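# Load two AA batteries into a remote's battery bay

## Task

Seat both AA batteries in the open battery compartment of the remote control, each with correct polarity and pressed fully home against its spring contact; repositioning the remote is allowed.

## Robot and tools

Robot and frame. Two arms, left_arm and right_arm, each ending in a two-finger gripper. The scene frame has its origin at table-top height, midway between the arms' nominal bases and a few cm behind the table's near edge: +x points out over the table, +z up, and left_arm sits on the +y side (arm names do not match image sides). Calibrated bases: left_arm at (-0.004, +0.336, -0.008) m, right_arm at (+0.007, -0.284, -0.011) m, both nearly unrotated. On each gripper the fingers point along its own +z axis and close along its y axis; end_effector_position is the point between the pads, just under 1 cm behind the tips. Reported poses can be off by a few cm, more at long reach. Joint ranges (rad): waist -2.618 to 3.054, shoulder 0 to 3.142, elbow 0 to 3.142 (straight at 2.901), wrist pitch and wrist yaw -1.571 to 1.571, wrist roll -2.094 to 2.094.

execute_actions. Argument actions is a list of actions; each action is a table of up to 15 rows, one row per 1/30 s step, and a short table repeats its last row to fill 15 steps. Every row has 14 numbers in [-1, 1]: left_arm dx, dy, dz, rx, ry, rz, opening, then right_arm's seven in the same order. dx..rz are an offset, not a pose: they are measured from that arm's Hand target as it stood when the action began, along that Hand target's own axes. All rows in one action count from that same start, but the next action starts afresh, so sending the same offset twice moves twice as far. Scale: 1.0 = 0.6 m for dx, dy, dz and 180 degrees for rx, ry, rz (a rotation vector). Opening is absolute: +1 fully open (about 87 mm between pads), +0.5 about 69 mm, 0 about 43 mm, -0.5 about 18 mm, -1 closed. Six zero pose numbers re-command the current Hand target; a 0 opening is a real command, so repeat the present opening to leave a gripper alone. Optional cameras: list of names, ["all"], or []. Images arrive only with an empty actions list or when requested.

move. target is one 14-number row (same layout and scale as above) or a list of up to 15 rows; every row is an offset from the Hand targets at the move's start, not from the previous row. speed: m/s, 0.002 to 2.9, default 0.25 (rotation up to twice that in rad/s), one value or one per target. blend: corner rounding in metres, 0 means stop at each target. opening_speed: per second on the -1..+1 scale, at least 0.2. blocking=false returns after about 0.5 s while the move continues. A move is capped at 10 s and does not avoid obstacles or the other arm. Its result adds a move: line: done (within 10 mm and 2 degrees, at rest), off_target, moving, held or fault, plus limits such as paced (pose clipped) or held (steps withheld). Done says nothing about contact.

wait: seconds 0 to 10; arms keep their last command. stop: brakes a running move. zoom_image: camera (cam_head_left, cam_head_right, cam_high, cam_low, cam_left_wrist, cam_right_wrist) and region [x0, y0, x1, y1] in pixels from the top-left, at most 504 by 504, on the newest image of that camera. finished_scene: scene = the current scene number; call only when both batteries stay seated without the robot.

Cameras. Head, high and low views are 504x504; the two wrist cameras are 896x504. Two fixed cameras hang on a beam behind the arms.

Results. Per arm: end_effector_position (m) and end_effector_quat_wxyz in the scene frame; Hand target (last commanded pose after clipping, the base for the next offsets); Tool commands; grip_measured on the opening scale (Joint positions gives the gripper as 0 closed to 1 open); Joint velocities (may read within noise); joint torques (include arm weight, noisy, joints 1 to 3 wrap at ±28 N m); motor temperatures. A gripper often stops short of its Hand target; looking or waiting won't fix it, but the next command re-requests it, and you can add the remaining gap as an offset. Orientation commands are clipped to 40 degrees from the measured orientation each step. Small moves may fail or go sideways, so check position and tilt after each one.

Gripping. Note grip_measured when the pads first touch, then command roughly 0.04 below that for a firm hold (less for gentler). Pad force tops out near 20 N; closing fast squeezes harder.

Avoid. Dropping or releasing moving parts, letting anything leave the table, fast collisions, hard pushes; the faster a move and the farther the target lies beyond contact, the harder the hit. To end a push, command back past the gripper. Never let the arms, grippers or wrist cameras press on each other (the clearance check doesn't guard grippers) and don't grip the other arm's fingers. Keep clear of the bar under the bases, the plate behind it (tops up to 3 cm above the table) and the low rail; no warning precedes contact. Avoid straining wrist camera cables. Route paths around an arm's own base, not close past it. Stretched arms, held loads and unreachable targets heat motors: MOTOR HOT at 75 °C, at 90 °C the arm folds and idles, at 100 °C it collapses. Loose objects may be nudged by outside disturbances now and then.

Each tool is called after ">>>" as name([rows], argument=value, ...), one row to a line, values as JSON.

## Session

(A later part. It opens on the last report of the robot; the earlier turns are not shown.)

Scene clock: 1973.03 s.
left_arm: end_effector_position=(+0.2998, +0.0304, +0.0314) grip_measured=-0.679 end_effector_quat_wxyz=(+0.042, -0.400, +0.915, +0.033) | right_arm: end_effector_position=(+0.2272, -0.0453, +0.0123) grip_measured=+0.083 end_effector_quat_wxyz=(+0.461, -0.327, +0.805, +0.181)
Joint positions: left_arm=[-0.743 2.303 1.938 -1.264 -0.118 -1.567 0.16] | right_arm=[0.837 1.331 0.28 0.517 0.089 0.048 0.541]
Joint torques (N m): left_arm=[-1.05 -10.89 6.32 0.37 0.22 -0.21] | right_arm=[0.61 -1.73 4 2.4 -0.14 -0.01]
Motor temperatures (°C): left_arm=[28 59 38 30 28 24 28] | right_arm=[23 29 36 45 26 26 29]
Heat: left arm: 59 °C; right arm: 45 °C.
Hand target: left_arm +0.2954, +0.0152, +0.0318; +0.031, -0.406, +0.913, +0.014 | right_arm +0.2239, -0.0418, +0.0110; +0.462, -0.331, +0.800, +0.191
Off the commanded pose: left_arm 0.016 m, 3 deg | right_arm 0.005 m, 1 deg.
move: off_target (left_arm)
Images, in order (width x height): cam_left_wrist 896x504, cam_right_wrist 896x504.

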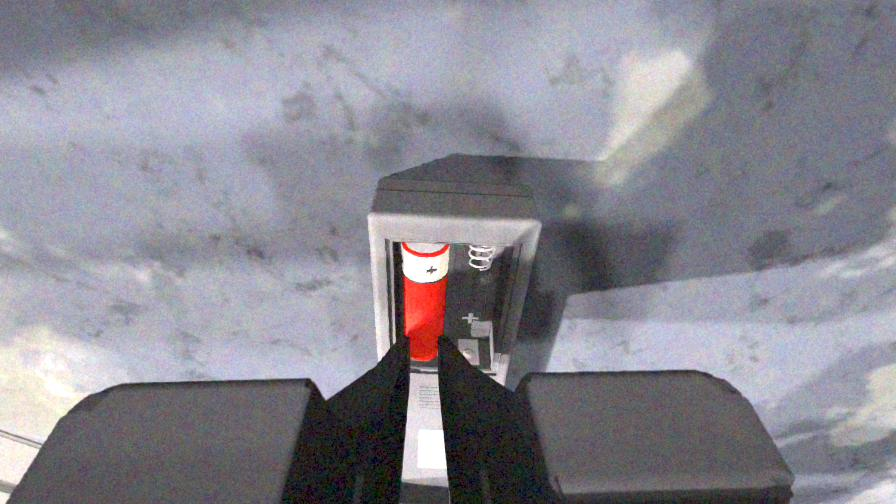

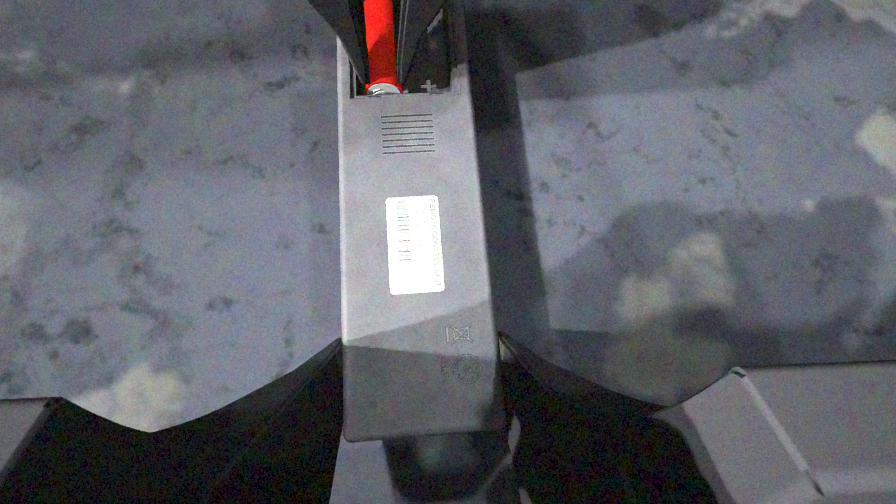

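>>> execute_actions(actions=[])

>>> zoom_image(camera="cam_low", region=[240, 200, 400, 300])

>>> zoom_image(camera="cam_high", region=[220, 180, 380, 300])

>>> zoom_image(camera="cam_head_left", region=[140, 200, 260, 320])

Scene clock: 2044.17 s.
left_arm: end_effector_position=(+0.2998, +0.0304, +0.0314) grip_measured=-0.679 end_effector_quat_wxyz=(+0.042, -0.400, +0.915, +0.033) | right_arm: end_effector_position=(+0.2272, -0.0453, +0.0123) grip_measured=+0.083 end_effector_quat_wxyz=(+0.461, -0.327, +0.805, +0.181)
Joint positions: left_arm=[-0.743 2.303 1.938 -1.264 -0.118 -1.567 0.16] | right_arm=[0.837 1.331 0.28 0.517 0.089 0.048 0.541]
Joint velocities: within noise
Joint torques (N m): left_arm=[-1.05 -10.88 6.3 0.36 0.22 -0.22] | right_arm=[0.62 -1.76 3.99 2.4 -0.13 0]
Motor temperatures (°C): left_arm=[28 61 39 30 28 24 27] | right_arm=[23 29 36 45 26 26 29]
Heat: left arm: 61 °C; right arm: 45 °C.
Hand target: left_arm +0.2954, +0.0152, +0.0318; +0.031, -0.406, +0.913, +0.014 | right_arm +0.2239, -0.0418, +0.0110; +0.462, -0.331, +0.800, +0.191
Tool commands: left_gripper/opening=-0.68 right_gripper/opening=-0.02
Off the commanded pose: left_arm 0.016 m, 3 deg | right_arm 0.005 m, 1 deg.

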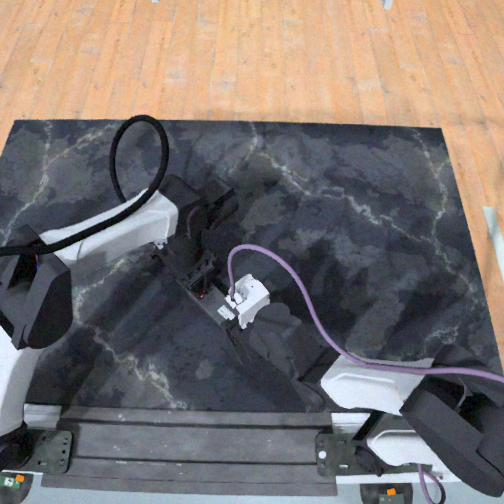

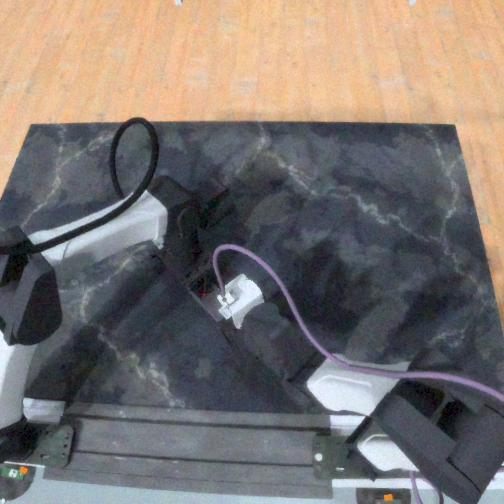

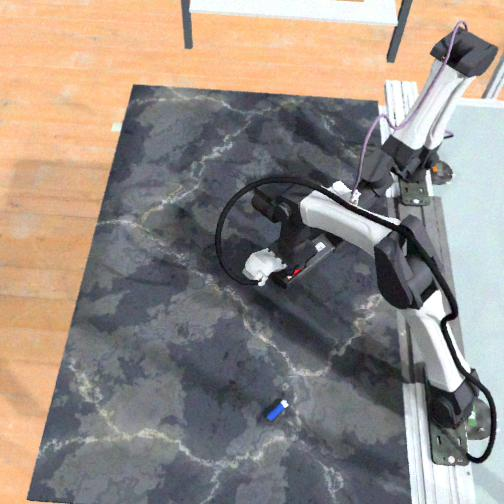

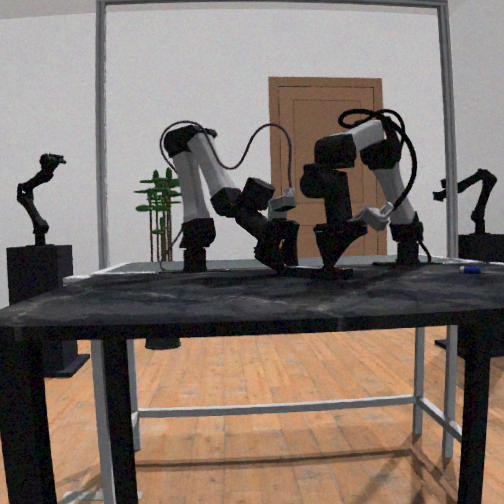

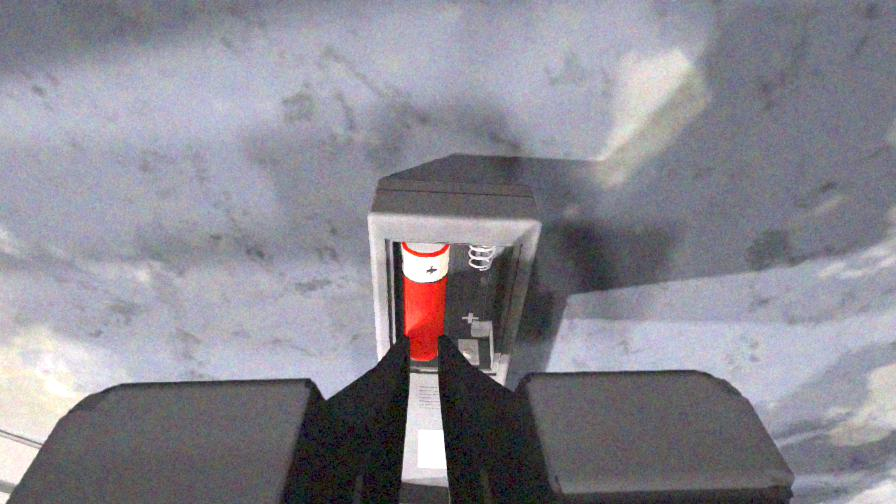

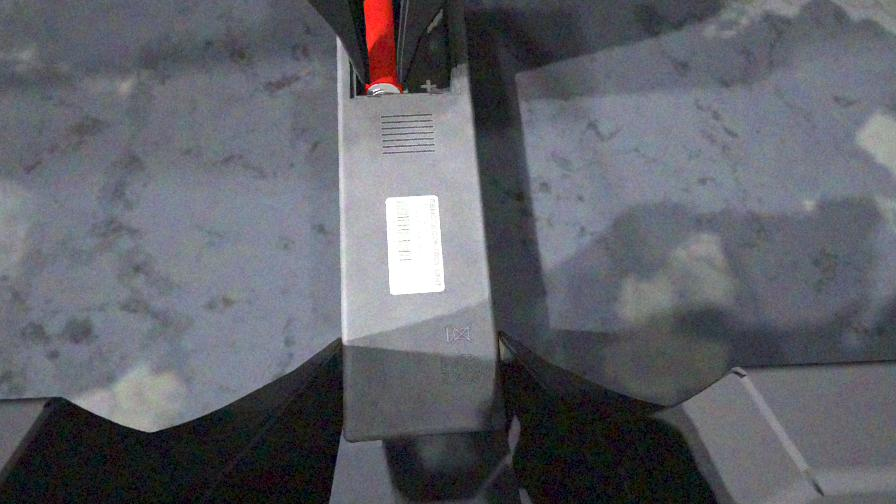

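Scaled by 3.150 from the camera's 504x504 image, which has a finer 720x720 frame.

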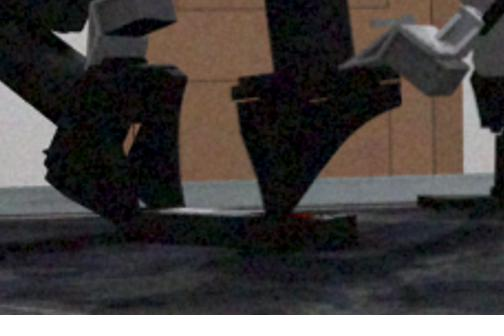

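Scaled by 3.150 from the camera's 504x504 image, which has a finer 720x720 frame.

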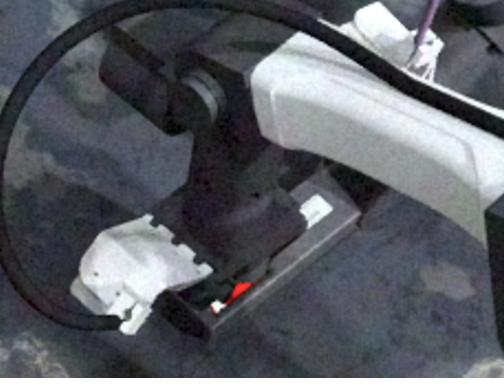

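Scaled by 4.200 from the camera's 504x504 image, which has a finer 720x720 frame.

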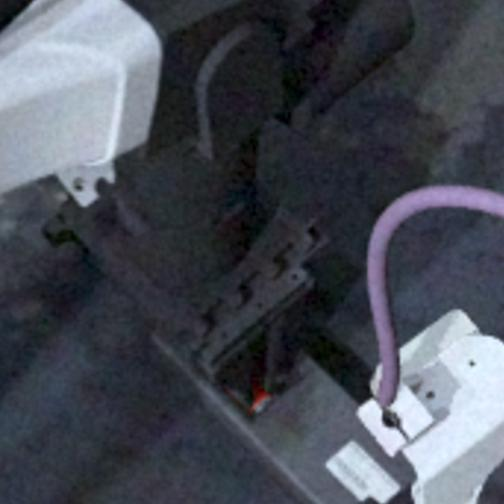

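>>> move([
  [-0.02, 0.0, 0.0, 0, 0, 0, -0.68, 0, 0, 0, 0, 0, 0, -0.02],
  [-0.02, 0.0, 0.0, 0, 0, 0, -0.42, 0, 0, 0, 0, 0, 0, -0.02],
  [-0.0275, 0.0037, -0.0619, 0, 0, 0, -0.42, 0, 0, 0, 0, 0, 0, -0.02],
  [-0.1009, 0.0005, -0.0735, 0, -0.1, 0, -0.95, 0, 0, 0, 0, 0, 0, -0.02],
], speed=[0.04, 0.04, 0.06, 0.08], opening_speed=0.5, cameras=["cam_left_wrist", "cam_right_wrist"])

>>> zoom_image(camera="cam_left_wrist", region=[320, 220, 520, 420])

>>> zoom_image(camera="cam_right_wrist", region=[330, 0, 480, 110])

Scene clock: 2095.07 s.
left_arm: end_effector_position=(+0.3266, +0.0655, +0.0691) grip_measured=-0.950 end_effector_quat_wxyz=(+0.154, -0.391, +0.903, +0.093) | right_arm: end_effector_position=(+0.2268, -0.0445, +0.0125) grip_measured=+0.083 end_effector_quat_wxyz=(+0.460, -0.328, +0.804, +0.183)
Joint positions: left_arm=[-0.749 2.305 2.09 -1.436 -0.374 -1.575 0.025] | right_arm=[0.837 1.331 0.28 0.518 0.084 0.048 0.541]
Joint torques (N m): left_arm=[-0.62 -10.93 10.33 0.09 -0.51 -0.15] | right_arm=[0.62 -1.74 4.03 2.39 -0.14 -0.01]
Motor temperatures (°C): left_arm=[28 62 40 30 28 24 27] | right_arm=[23 28 36 45 26 26 30]
Heat: left arm: 62 °C; right arm: 45 °C.
Hand target: left_arm +0.3336, +0.0580, +0.0800; +0.174, -0.399, +0.897, +0.078 | right_arm +0.2239, -0.0418, +0.0110; +0.462, -0.331, +0.800, +0.191
Off the commanded pose: left_arm 0.015 m, 3 deg | right_arm 0.004 m, 1 deg.
move: off_target (left_arm); target 4's new opening was sent with left_arm's hand 0.015 m and 3 deg from that target
Images, in order (width x height): cam_left_wrist 896x504, cam_right_wrist 896x504.

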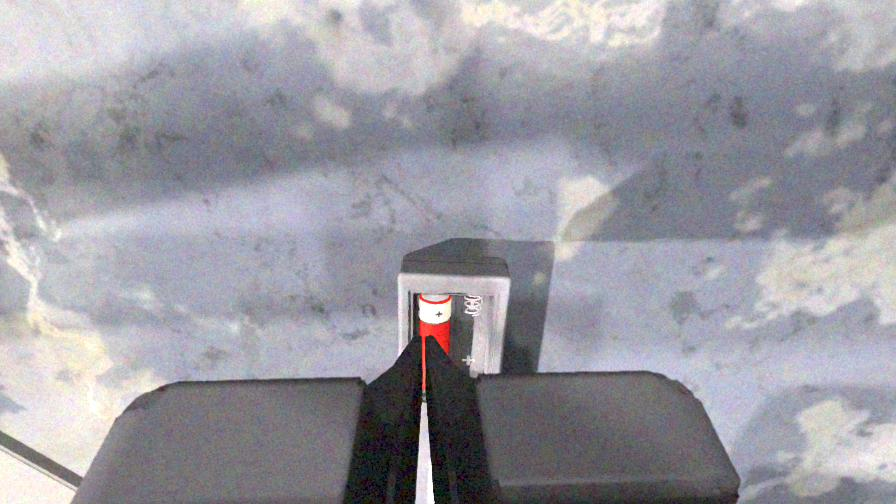

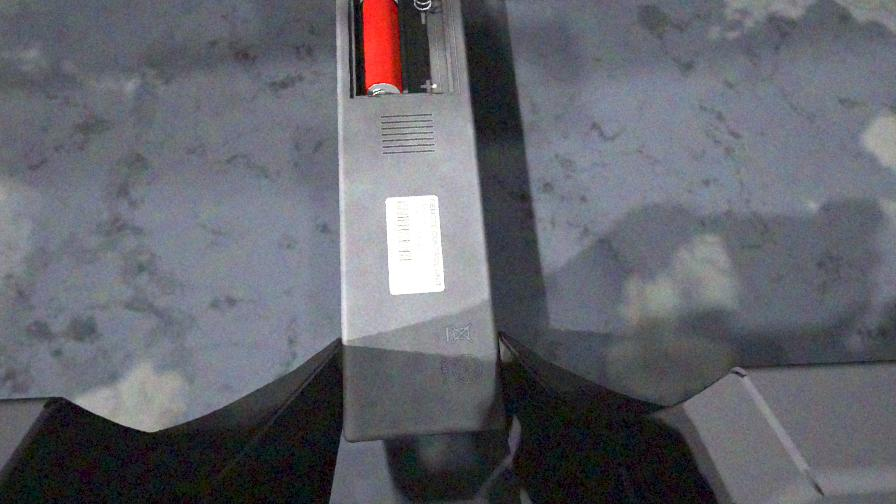

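Scaled by 2.520 from the camera's 896x504 image, which has a finer 1280x720 frame.

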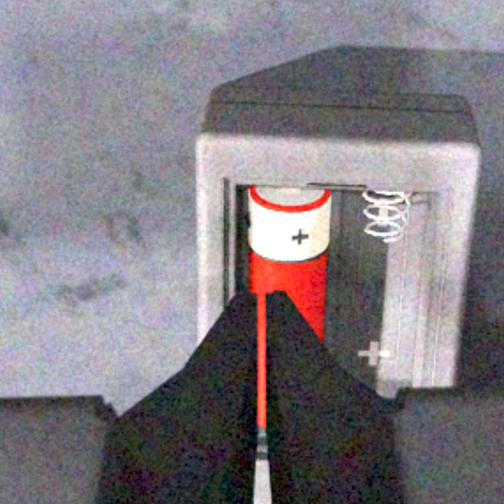

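Scaled by 3.360 from the camera's 896x504 image, which has a finer 1280x720 frame.

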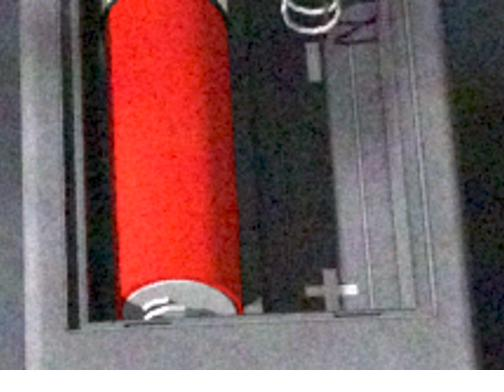

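>>> zoom_image(camera="cam_left_wrist", region=[395, 265, 475, 345])

>>> zoom_image(camera="cam_right_wrist", region=[345, 0, 425, 50])

>>> zoom_image(camera="cam_right_wrist", region=[345, 65, 425, 115])

Scaled by 6.300 from the camera's 896x504 image, which has a finer 1280x720 frame.

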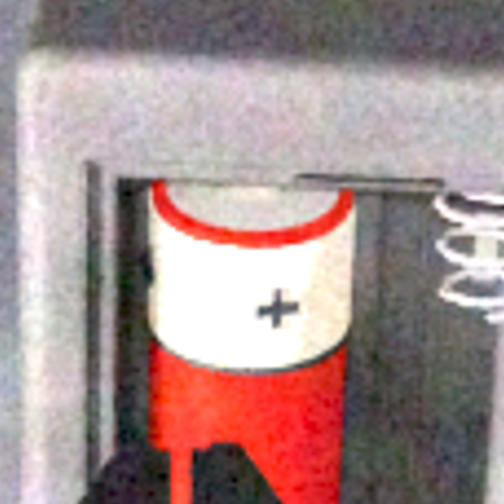

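Scaled by 6.300 from the camera's 896x504 image, which has a finer 1280x720 frame.

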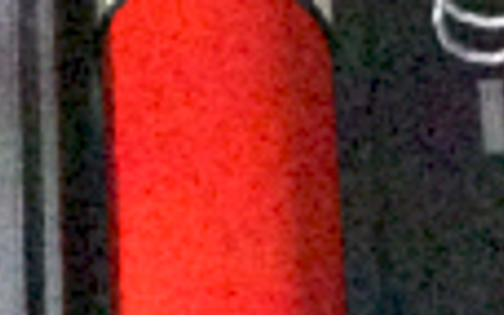

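Scaled by 6.300 from the camera's 896x504 image, which has a finer 1280x720 frame.

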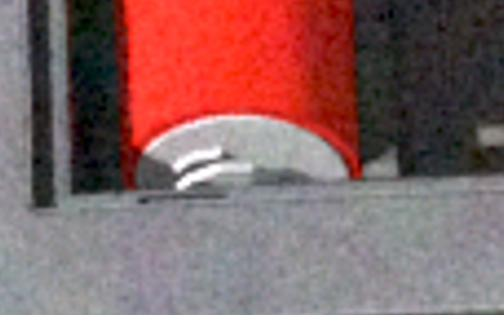

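>>> move(target=[0.0177, -0.0045, 0.0558, 0, 0, 0, -0.95, 0, 0, 0, 0, 0, 0, -0.02], speed=0.06, cameras=["cam_left_wrist"])

>>> zoom_image(camera="cam_left_wrist", region=[350, 260, 510, 420])

Scene clock: 2157.57 s.
left_arm: end_effector_position=(+0.3313, +0.0607, +0.0472) grip_measured=-0.950 end_effector_quat_wxyz=(+0.159, -0.393, +0.902, +0.083) | right_arm: end_effector_position=(+0.2268, -0.0445, +0.0125) grip_measured=+0.083 end_effector_quat_wxyz=(+0.460, -0.328, +0.804, +0.183)
Joint positions: left_arm=[-0.749 2.31 2.012 -1.331 -0.374 -1.575 0.025] | right_arm=[0.837 1.331 0.28 0.518 0.084 0.048 0.541]
Joint torques (N m): left_arm=[-0.03 -10.58 5.7 0.4 -0.51 -0.07] | right_arm=[0.59 -1.74 4 2.39 -0.14 -0.01]
Motor temperatures (°C): left_arm=[28 63 45 29 28 24 27] | right_arm=[23 28 35 45 26 26 30]
Heat: left arm: 63 °C; right arm: 45 °C.
Hand target: left_arm +0.3374, +0.0582, +0.0450; +0.174, -0.399, +0.897, +0.078 | right_arm +0.2239, -0.0418, +0.0110; +0.462, -0.331, +0.800, +0.191
Off the commanded pose: left_arm 0.007 m, 2 deg | right_arm 0.004 m, 1 deg.
move: done
Images, in order (width x height): cam_left_wrist 896x504.

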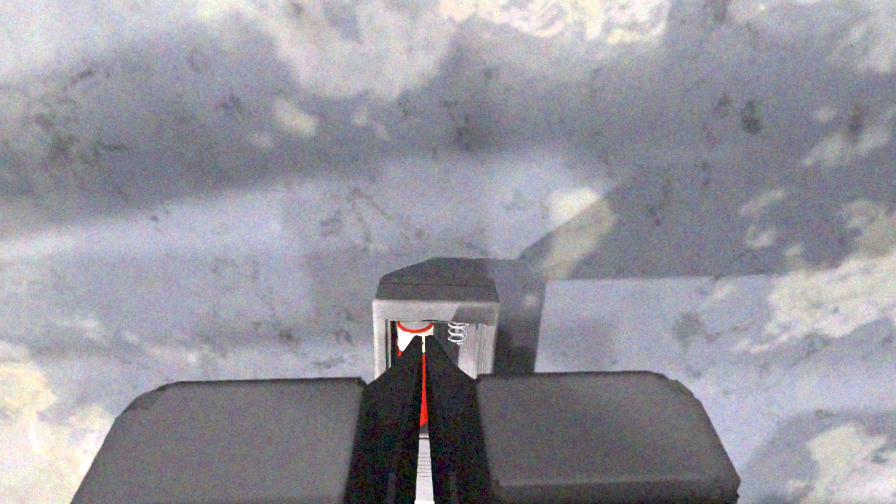

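Scaled by 3.150 from the camera's 896x504 image, which has a finer 1280x720 frame.

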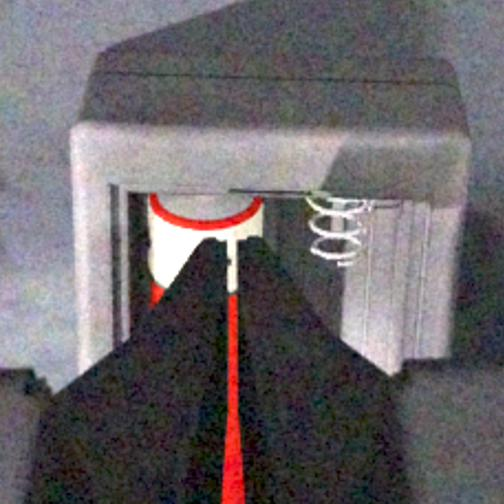

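>>> move(target=[-0.012, 0.004, 0.004, 0, 0, 0, -0.95, 0, 0, 0, 0, 0, 0, -0.02], speed=0.06, cameras=["cam_left_wrist"])

>>> zoom_image(camera="cam_left_wrist", region=[350, 260, 510, 420])

Scene clock: 2168.47 s.
left_arm: end_effector_position=(+0.3342, +0.0664, +0.0426) grip_measured=-0.950 end_effector_quat_wxyz=(+0.158, -0.399, +0.899, +0.087) | right_arm: end_effector_position=(+0.2268, -0.0445, +0.0125) grip_measured=+0.083 end_effector_quat_wxyz=(+0.460, -0.328, +0.804, +0.183)
Joint positions: left_arm=[-0.735 2.31 1.993 -1.318 -0.375 -1.575 0.025] | right_arm=[0.837 1.331 0.28 0.518 0.084 0.048 0.541]
Joint torques (N m): left_arm=[0.17 -11.79 5.64 0.39 -0.51 0.09] | right_arm=[0.62 -1.76 4 2.39 -0.14 0]
Motor temperatures (°C): left_arm=[28 61 44 29 28 24 27] | right_arm=[23 28 35 45 26 26 30]
Heat: left arm: 61 °C; right arm: 45 °C.
Hand target: left_arm +0.3407, +0.0654, +0.0454; +0.174, -0.399, +0.897, +0.078 | right_arm +0.2239, -0.0418, +0.0110; +0.462, -0.331, +0.800, +0.191
Off the commanded pose: left_arm 0.007 m, 2 deg | right_arm 0.004 m, 1 deg.
move: done
Images, in order (width x height): cam_left_wrist 896x504.

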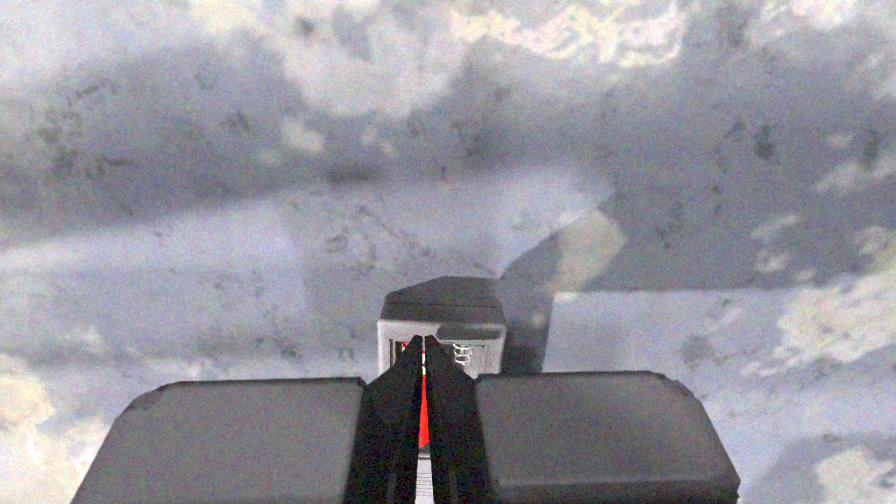

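Scaled by 3.150 from the camera's 896x504 image, which has a finer 1280x720 frame.

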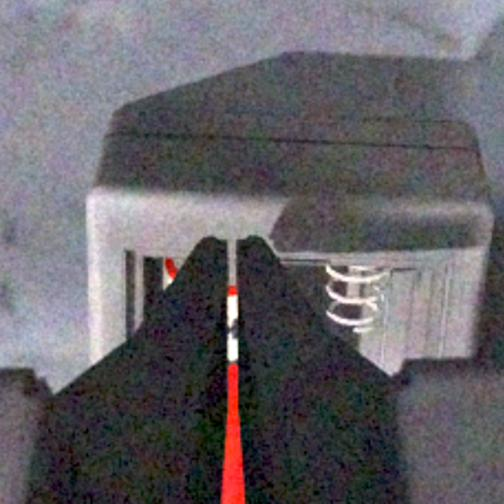

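>>> move(target=[0.00775, 0.0, 0.01917, 0, 0, 0, -0.95, 0, 0, 0, 0, 0, 0, -0.02], speed=0.05, cameras=["cam_left_wrist", "cam_right_wrist"])

>>> zoom_image(camera="cam_left_wrist", region=[350, 260, 510, 420])

>>> zoom_image(camera="cam_right_wrist", region=[330, 0, 480, 110])

Scene clock: 2177.07 s.
left_arm: end_effector_position=(+0.3331, +0.0673, +0.0359) grip_measured=-0.950 end_effector_quat_wxyz=(+0.157, -0.399, +0.899, +0.088) | right_arm: end_effector_position=(+0.2270, -0.0447, +0.0125) grip_measured=+0.083 end_effector_quat_wxyz=(+0.461, -0.329, +0.804, +0.182)
Joint positions: left_arm=[-0.735 2.308 1.964 -1.293 -0.375 -1.575 0.025] | right_arm=[0.837 1.331 0.28 0.518 0.086 0.047 0.541]
Joint torques (N m): left_arm=[0.21 -11.4 4.21 0.59 -0.49 0.09] | right_arm=[0.62 -1.73 4.01 2.4 -0.14 0.01]
Motor temperatures (°C): left_arm=[28 61 42 29 28 24 27] | right_arm=[23 28 35 45 26 26 30]
Heat: left arm: 61 °C; right arm: 45 °C.
Hand target: left_arm +0.3406, +0.0654, +0.0330; +0.174, -0.399, +0.897, +0.078 | right_arm +0.2239, -0.0418, +0.0110; +0.462, -0.331, +0.800, +0.191
Off the commanded pose: left_arm 0.008 m, 2 deg | right_arm 0.005 m, 1 deg.
move: done
Images, in order (width x height): cam_left_wrist 896x504, cam_right_wrist 896x504.

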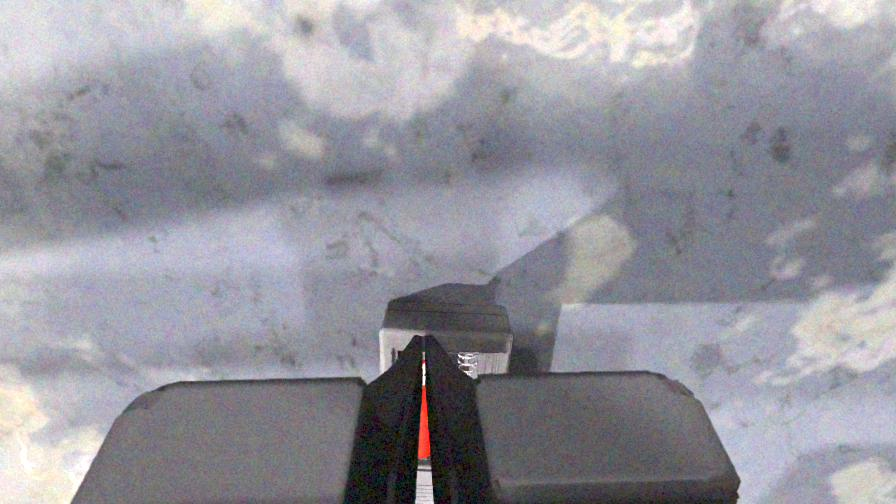

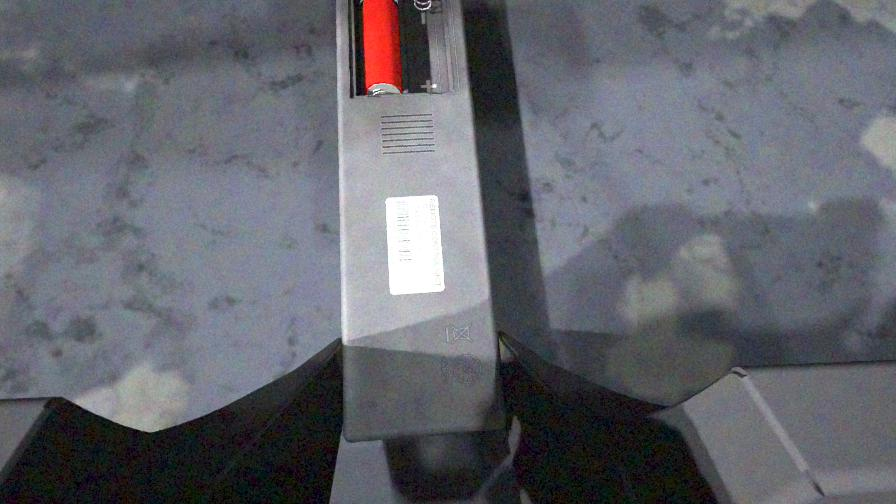

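Scaled by 3.150 from the camera's 896x504 image, which has a finer 1280x720 frame.

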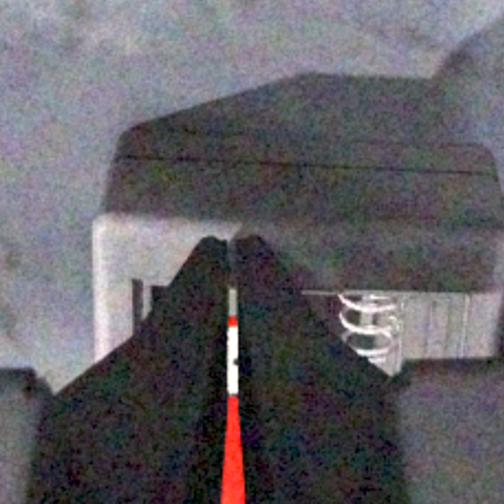

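Scaled by 3.360 from the camera's 896x504 image, which has a finer 1280x720 frame.

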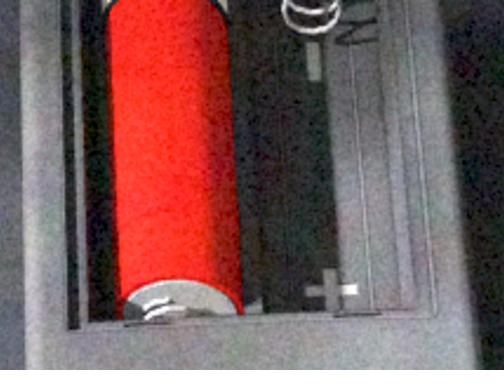

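>>> move(target=[0.0044, 0.0, 0.0108, 0, 0, 0, -0.95, 0, 0, 0, 0, 0, 0, -0.02], speed=0.05, cameras=["cam_left_wrist"])

>>> zoom_image(camera="cam_left_wrist", region=[350, 260, 510, 420])

Scene clock: 2182.63 s.
left_arm: end_effector_position=(+0.3329, +0.0679, +0.0354) grip_measured=-0.950 end_effector_quat_wxyz=(+0.162, -0.397, +0.899, +0.087) | right_arm: end_effector_position=(+0.2270, -0.0447, +0.0125) grip_measured=+0.083 end_effector_quat_wxyz=(+0.461, -0.329, +0.804, +0.182)
Joint positions: left_arm=[-0.739 2.299 1.946 -1.278 -0.385 -1.573 0.025] | right_arm=[0.837 1.331 0.28 0.518 0.086 0.047 0.541]
Joint torques (N m): left_arm=[0.2 -10.37 3.62 0.7 -0.41 0.08] | right_arm=[0.61 -1.73 4 2.4 -0.14 0]
Motor temperatures (°C): left_arm=[28 61 42 29 28 24 27] | right_arm=[23 28 35 45 26 26 30]
Heat: left arm: 61 °C; right arm: 45 °C.
Hand target: left_arm +0.3406, +0.0654, +0.0260; +0.174, -0.399, +0.897, +0.078 | right_arm +0.2239, -0.0418, +0.0110; +0.462, -0.331, +0.800, +0.191
Off the commanded pose: left_arm 0.012 m, 2 deg | right_arm 0.005 m, 1 deg.
move: off_target (left_arm)
Images, in order (width x height): cam_left_wrist 896x504.

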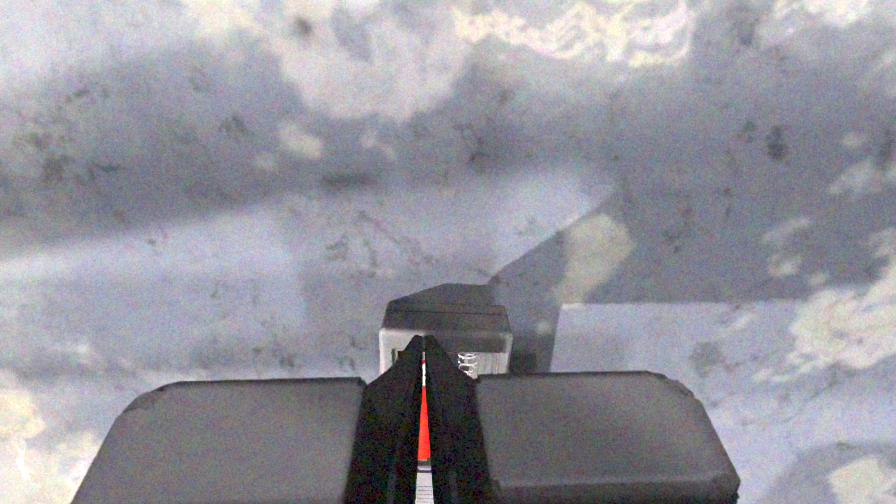

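Scaled by 3.150 from the camera's 896x504 image, which has a finer 1280x720 frame.

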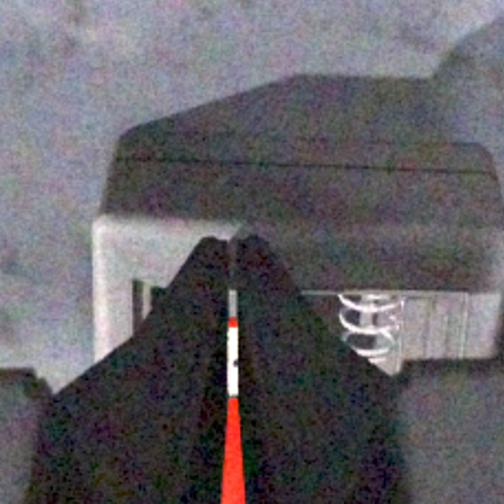

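>>> move([
  [0.0, 0.0, -0.05, 0, 0, 0, -0.95, 0, 0, 0, 0, 0, 0, -0.02],
  [0.0, 0.0, -0.12, 0, 0.1, 0, 1.0, 0, 0, 0, 0, 0, 0, -0.02],
], speed=[0.05, 0.1], cameras=["cam_left_wrist", "cam_right_wrist"])

>>> zoom_image(camera="cam_left_wrist", region=[260, 310, 400, 450])

>>> zoom_image(camera="cam_left_wrist", region=[460, 310, 600, 450])

Scene clock: 2202.67 s.
left_arm: end_effector_position=(+0.3181, +0.0512, +0.0849) grip_measured=+1.000 end_effector_quat_wxyz=(+0.028, -0.409, +0.912, +0.029) | right_arm: end_effector_position=(+0.2270, -0.0447, +0.0125) grip_measured=+0.083 end_effector_quat_wxyz=(+0.461, -0.329, +0.804, +0.182)
Joint positions: left_arm=[-0.671 2.308 2.158 -1.476 -0.093 -1.514 1] | right_arm=[0.837 1.331 0.28 0.518 0.086 0.047 0.541]
Joint torques (N m): left_arm=[0.21 -10.45 10.29 0.11 0.01 0.13] | right_arm=[0.64 -1.74 4 2.39 -0.14 -0.01]
Motor temperatures (°C): left_arm=[28 63 40 29 28 24 27] | right_arm=[23 28 35 45 26 26 30]
Heat: left arm: 63 °C; right arm: 45 °C.
Hand target: left_arm +0.3226, +0.0454, +0.0928; +0.031, -0.406, +0.913, +0.014 | right_arm +0.2239, -0.0418, +0.0110; +0.462, -0.331, +0.800, +0.191
Off the commanded pose: left_arm 0.011 m, 2 deg | right_arm 0.005 m, 1 deg.
move: off_target (left_arm); target 2's new opening was sent with left_arm's hand 0.011 m and 2 deg from that target
Images, in order (width x height): cam_left_wrist 896x504, cam_right_wrist 896x504.

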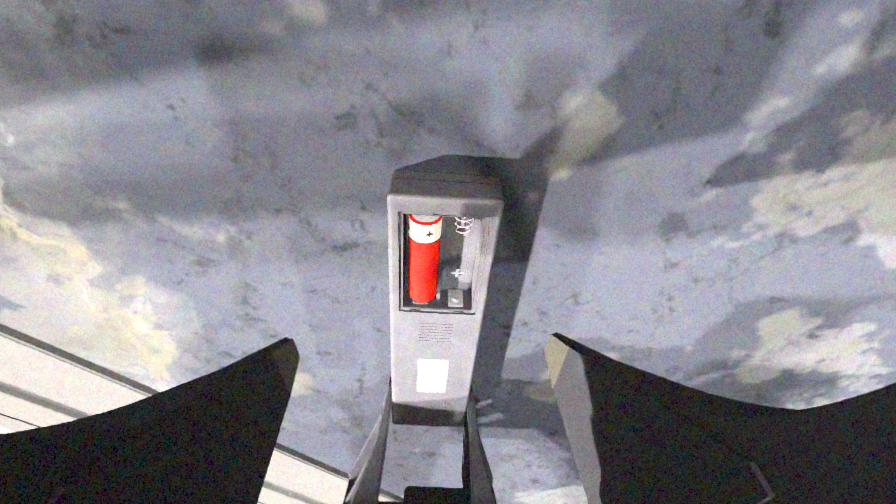

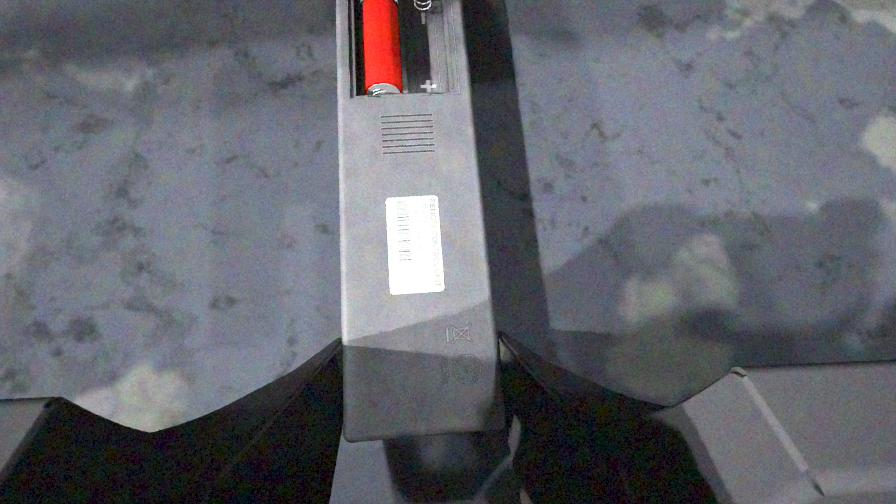

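Scaled by 3.600 from the camera's 896x504 image, which has a finer 1280x720 frame.

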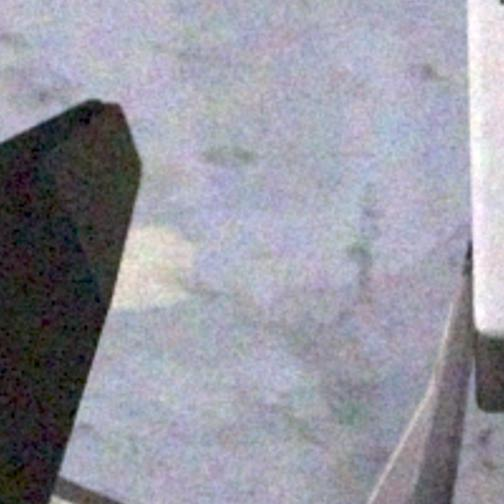

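Scaled by 3.600 from the camera's 896x504 image, which has a finer 1280x720 frame.

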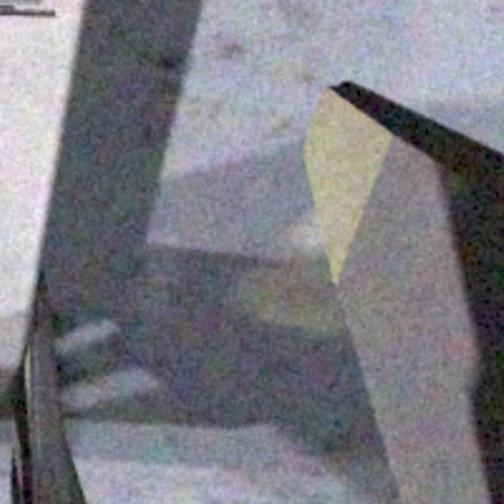

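>>> move([
  [0.0, 0.0, 0.0, 0, 0, 0, -0.99, 0, 0, 0, 0, 0, 0, -0.02],
  [-0.0385, 0.0027, 0.0675, 0, -0.1444, 0, -0.99, 0, 0, 0, 0, 0, 0, -0.02],
], speed=0.07, cameras=["cam_left_wrist"])

>>> zoom_image(camera="cam_left_wrist", region=[350, 260, 510, 420])

Scene clock: 2241.37 s.
left_arm: end_effector_position=(+0.3344, +0.0703, +0.0541) grip_measured=-0.989 end_effector_quat_wxyz=(+0.218, -0.387, +0.889, +0.114) | right_arm: end_effector_position=(+0.2270, -0.0447, +0.0125) grip_measured=+0.083 end_effector_quat_wxyz=(+0.461, -0.329, +0.804, +0.182)
Joint positions: left_arm=[-0.783 2.308 2.016 -1.367 -0.507 -1.616 0.006] | right_arm=[0.837 1.331 0.28 0.518 0.086 0.047 0.541]
Joint torques (N m): left_arm=[-0.53 -11 5.6 0.35 -0.61 -0.15] | right_arm=[0.62 -1.73 4.01 2.39 -0.14 0]
Motor temperatures (°C): left_arm=[27 59 44 29 28 24 27] | right_arm=[23 28 35 45 26 26 30]
Heat: left arm: 59 °C; right arm: 45 °C.
Hand target: left_arm +0.3387, +0.0657, +0.0540; +0.236, -0.393, +0.883, +0.105 | right_arm +0.2239, -0.0418, +0.0110; +0.462, -0.331, +0.800, +0.191
Off the commanded pose: left_arm 0.006 m, 2 deg | right_arm 0.005 m, 1 deg.
move: done
Images, in order (width x height): cam_left_wrist 896x504.

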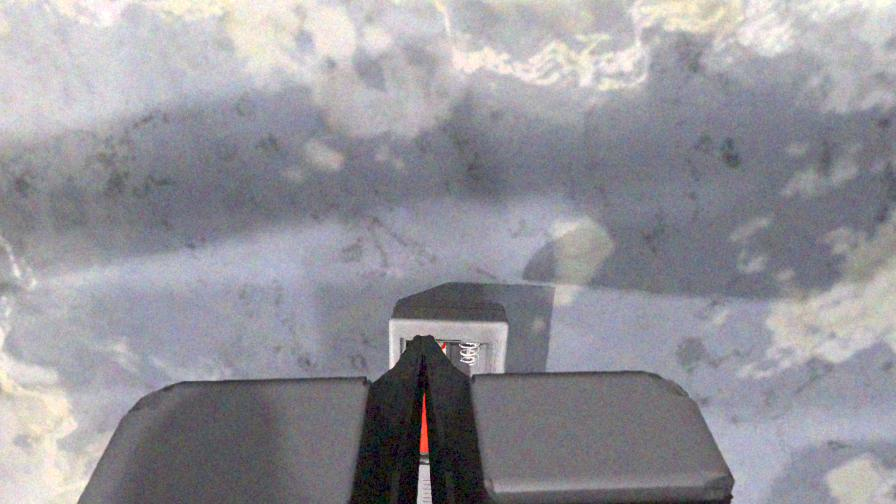

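Scaled by 3.150 from the camera's 896x504 image, which has a finer 1280x720 frame.

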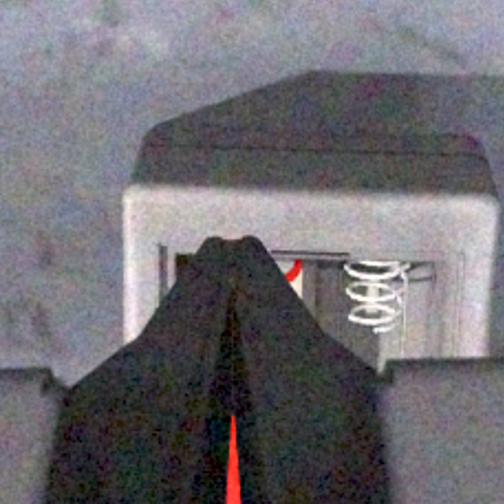

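>>> move(target=[0.02375, -0.0031, 0.02477, 0, 0, 0, -0.99, 0, 0, 0, 0, 0, 0, -0.02], speed=0.05, cameras=["cam_left_wrist"])

>>> zoom_image(camera="cam_left_wrist", region=[350, 260, 510, 420])

Scene clock: 2256.00 s.
left_arm: end_effector_position=(+0.3319, +0.0654, +0.0370) grip_measured=-0.989 end_effector_quat_wxyz=(+0.220, -0.385, +0.889, +0.113) | right_arm: end_effector_position=(+0.2270, -0.0447, +0.0125) grip_measured=+0.083 end_effector_quat_wxyz=(+0.461, -0.329, +0.804, +0.182)
Joint positions: left_arm=[-0.795 2.319 1.966 -1.308 -0.509 -1.627 0.006] | right_arm=[0.837 1.331 0.28 0.518 0.086 0.047 0.541]
Joint torques (N m): left_arm=[-0.43 -10.43 5.5 0.38 -0.61 -0.16] | right_arm=[0.61 -1.73 4 2.39 -0.13 -0.01]
Motor temperatures (°C): left_arm=[27 59 42 29 28 24 27] | right_arm=[23 28 35 45 26 26 30]
Heat: left arm: 59 °C; right arm: 45 °C.
Hand target: left_arm +0.3368, +0.0608, +0.0340; +0.236, -0.393, +0.883, +0.105 | right_arm +0.2239, -0.0418, +0.0110; +0.462, -0.331, +0.800, +0.191
Off the commanded pose: left_arm 0.007 m, 2 deg | right_arm 0.005 m, 1 deg.
move: done
Images, in order (width x height): cam_left_wrist 896x504.

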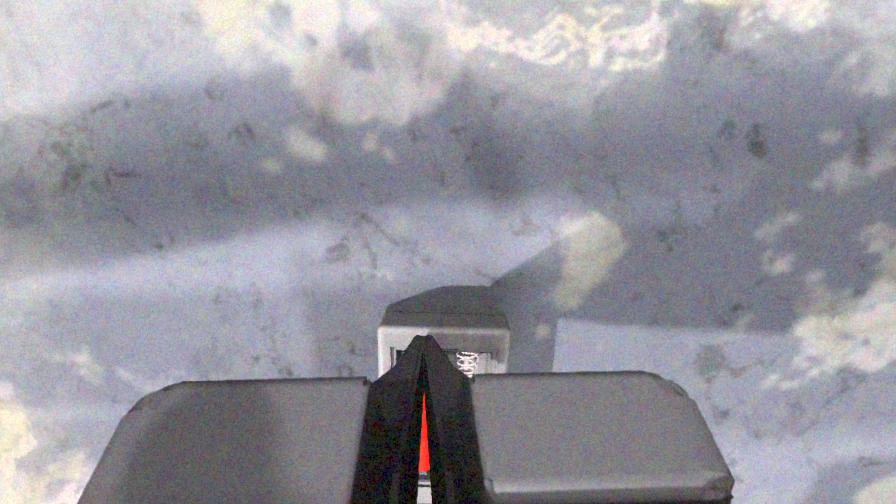

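Scaled by 3.150 from the camera's 896x504 image, which has a finer 1280x720 frame.

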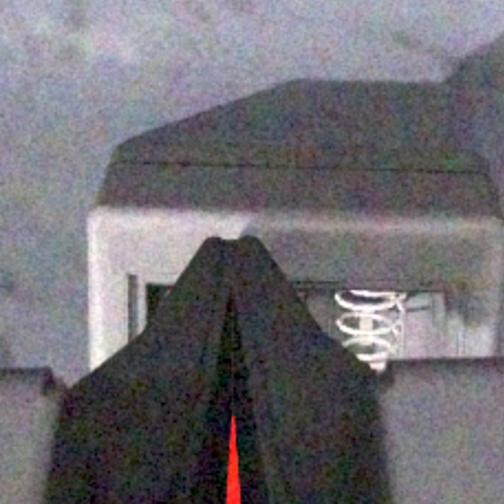

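>>> move(target=[0.02415, 0.0007, -0.0082, 0, 0, 0, -0.99, 0, 0, 0, 0, 0, 0, -0.02], speed=0.04, cameras=["cam_left_wrist", "cam_right_wrist"])

>>> zoom_image(camera="cam_left_wrist", region=[350, 260, 510, 420])

>>> zoom_image(camera="cam_right_wrist", region=[330, 0, 480, 110])

Scene clock: 2270.67 s.
left_arm: end_effector_position=(+0.3259, +0.0557, +0.0365) grip_measured=-0.989 end_effector_quat_wxyz=(+0.229, -0.387, +0.887, +0.109) | right_arm: end_effector_position=(+0.2270, -0.0447, +0.0125) grip_measured=+0.083 end_effector_quat_wxyz=(+0.461, -0.329, +0.804, +0.182)
Joint positions: left_arm=[-0.826 2.322 1.966 -1.308 -0.521 -1.664 0.006] | right_arm=[0.837 1.331 0.28 0.518 0.086 0.047 0.541]
Joint torques (N m): left_arm=[-0.68 -9.76 6.13 0.23 -0.43 -0.18] | right_arm=[0.64 -1.74 4 2.4 -0.13 0]
Motor temperatures (°C): left_arm=[27 60 42 29 29 24 27] | right_arm=[23 28 35 45 26 26 30]
Heat: left arm: 60 °C; right arm: 45 °C.
Hand target: left_arm +0.3264, +0.0499, +0.0310; +0.236, -0.393, +0.883, +0.105 | right_arm +0.2239, -0.0418, +0.0110; +0.462, -0.331, +0.800, +0.191
Off the commanded pose: left_arm 0.008 m, 1 deg | right_arm 0.005 m, 1 deg.
move: done
Images, in order (width x height): cam_left_wrist 896x504, cam_right_wrist 896x504.

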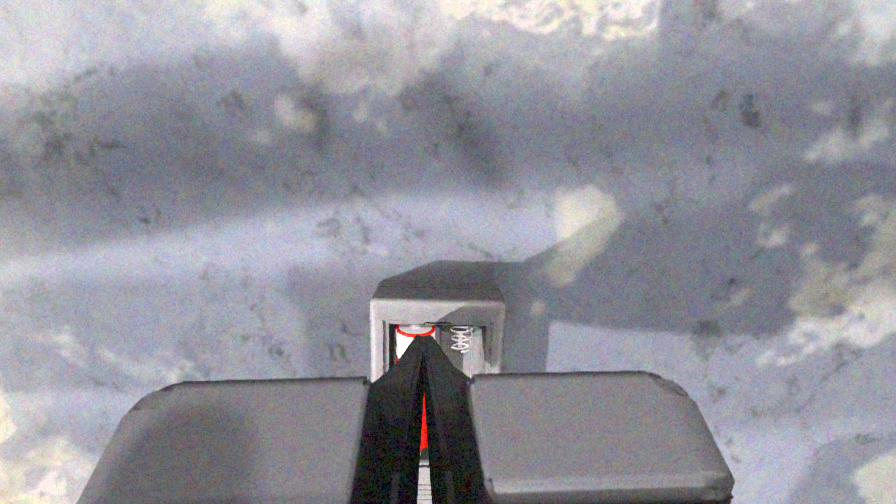

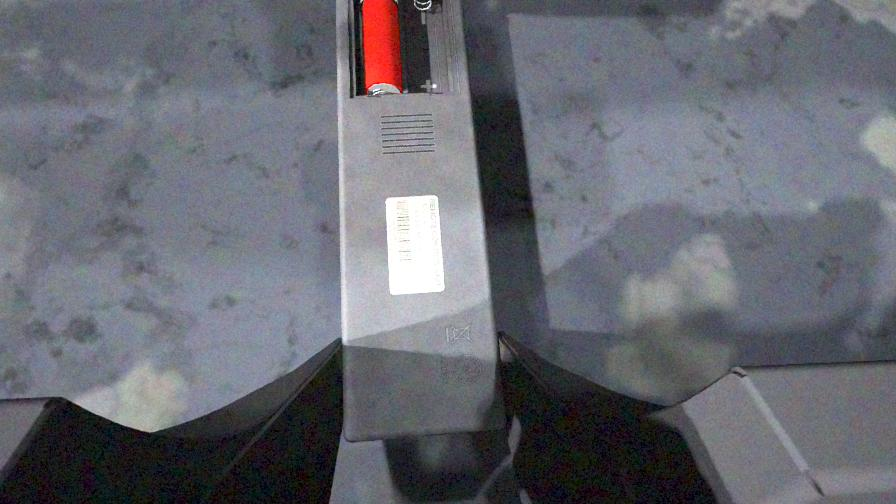

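Scaled by 3.150 from the camera's 896x504 image, which has a finer 1280x720 frame.

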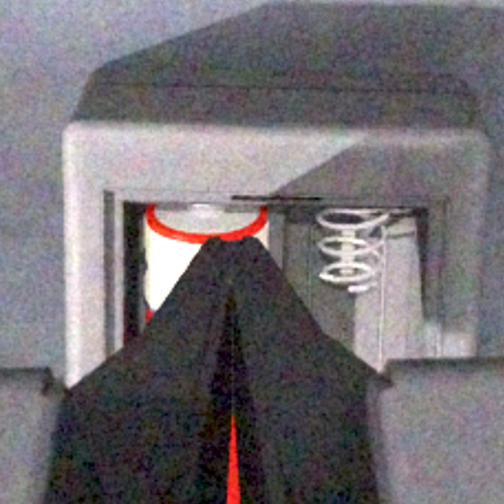

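Scaled by 3.360 from the camera's 896x504 image, which has a finer 1280x720 frame.

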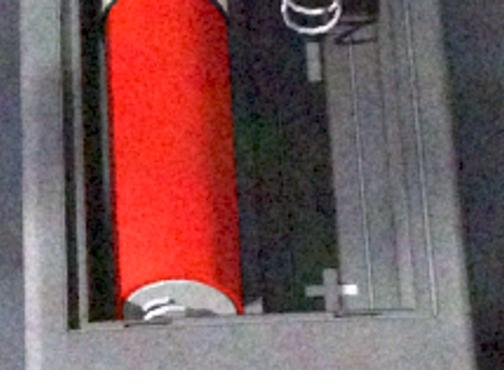

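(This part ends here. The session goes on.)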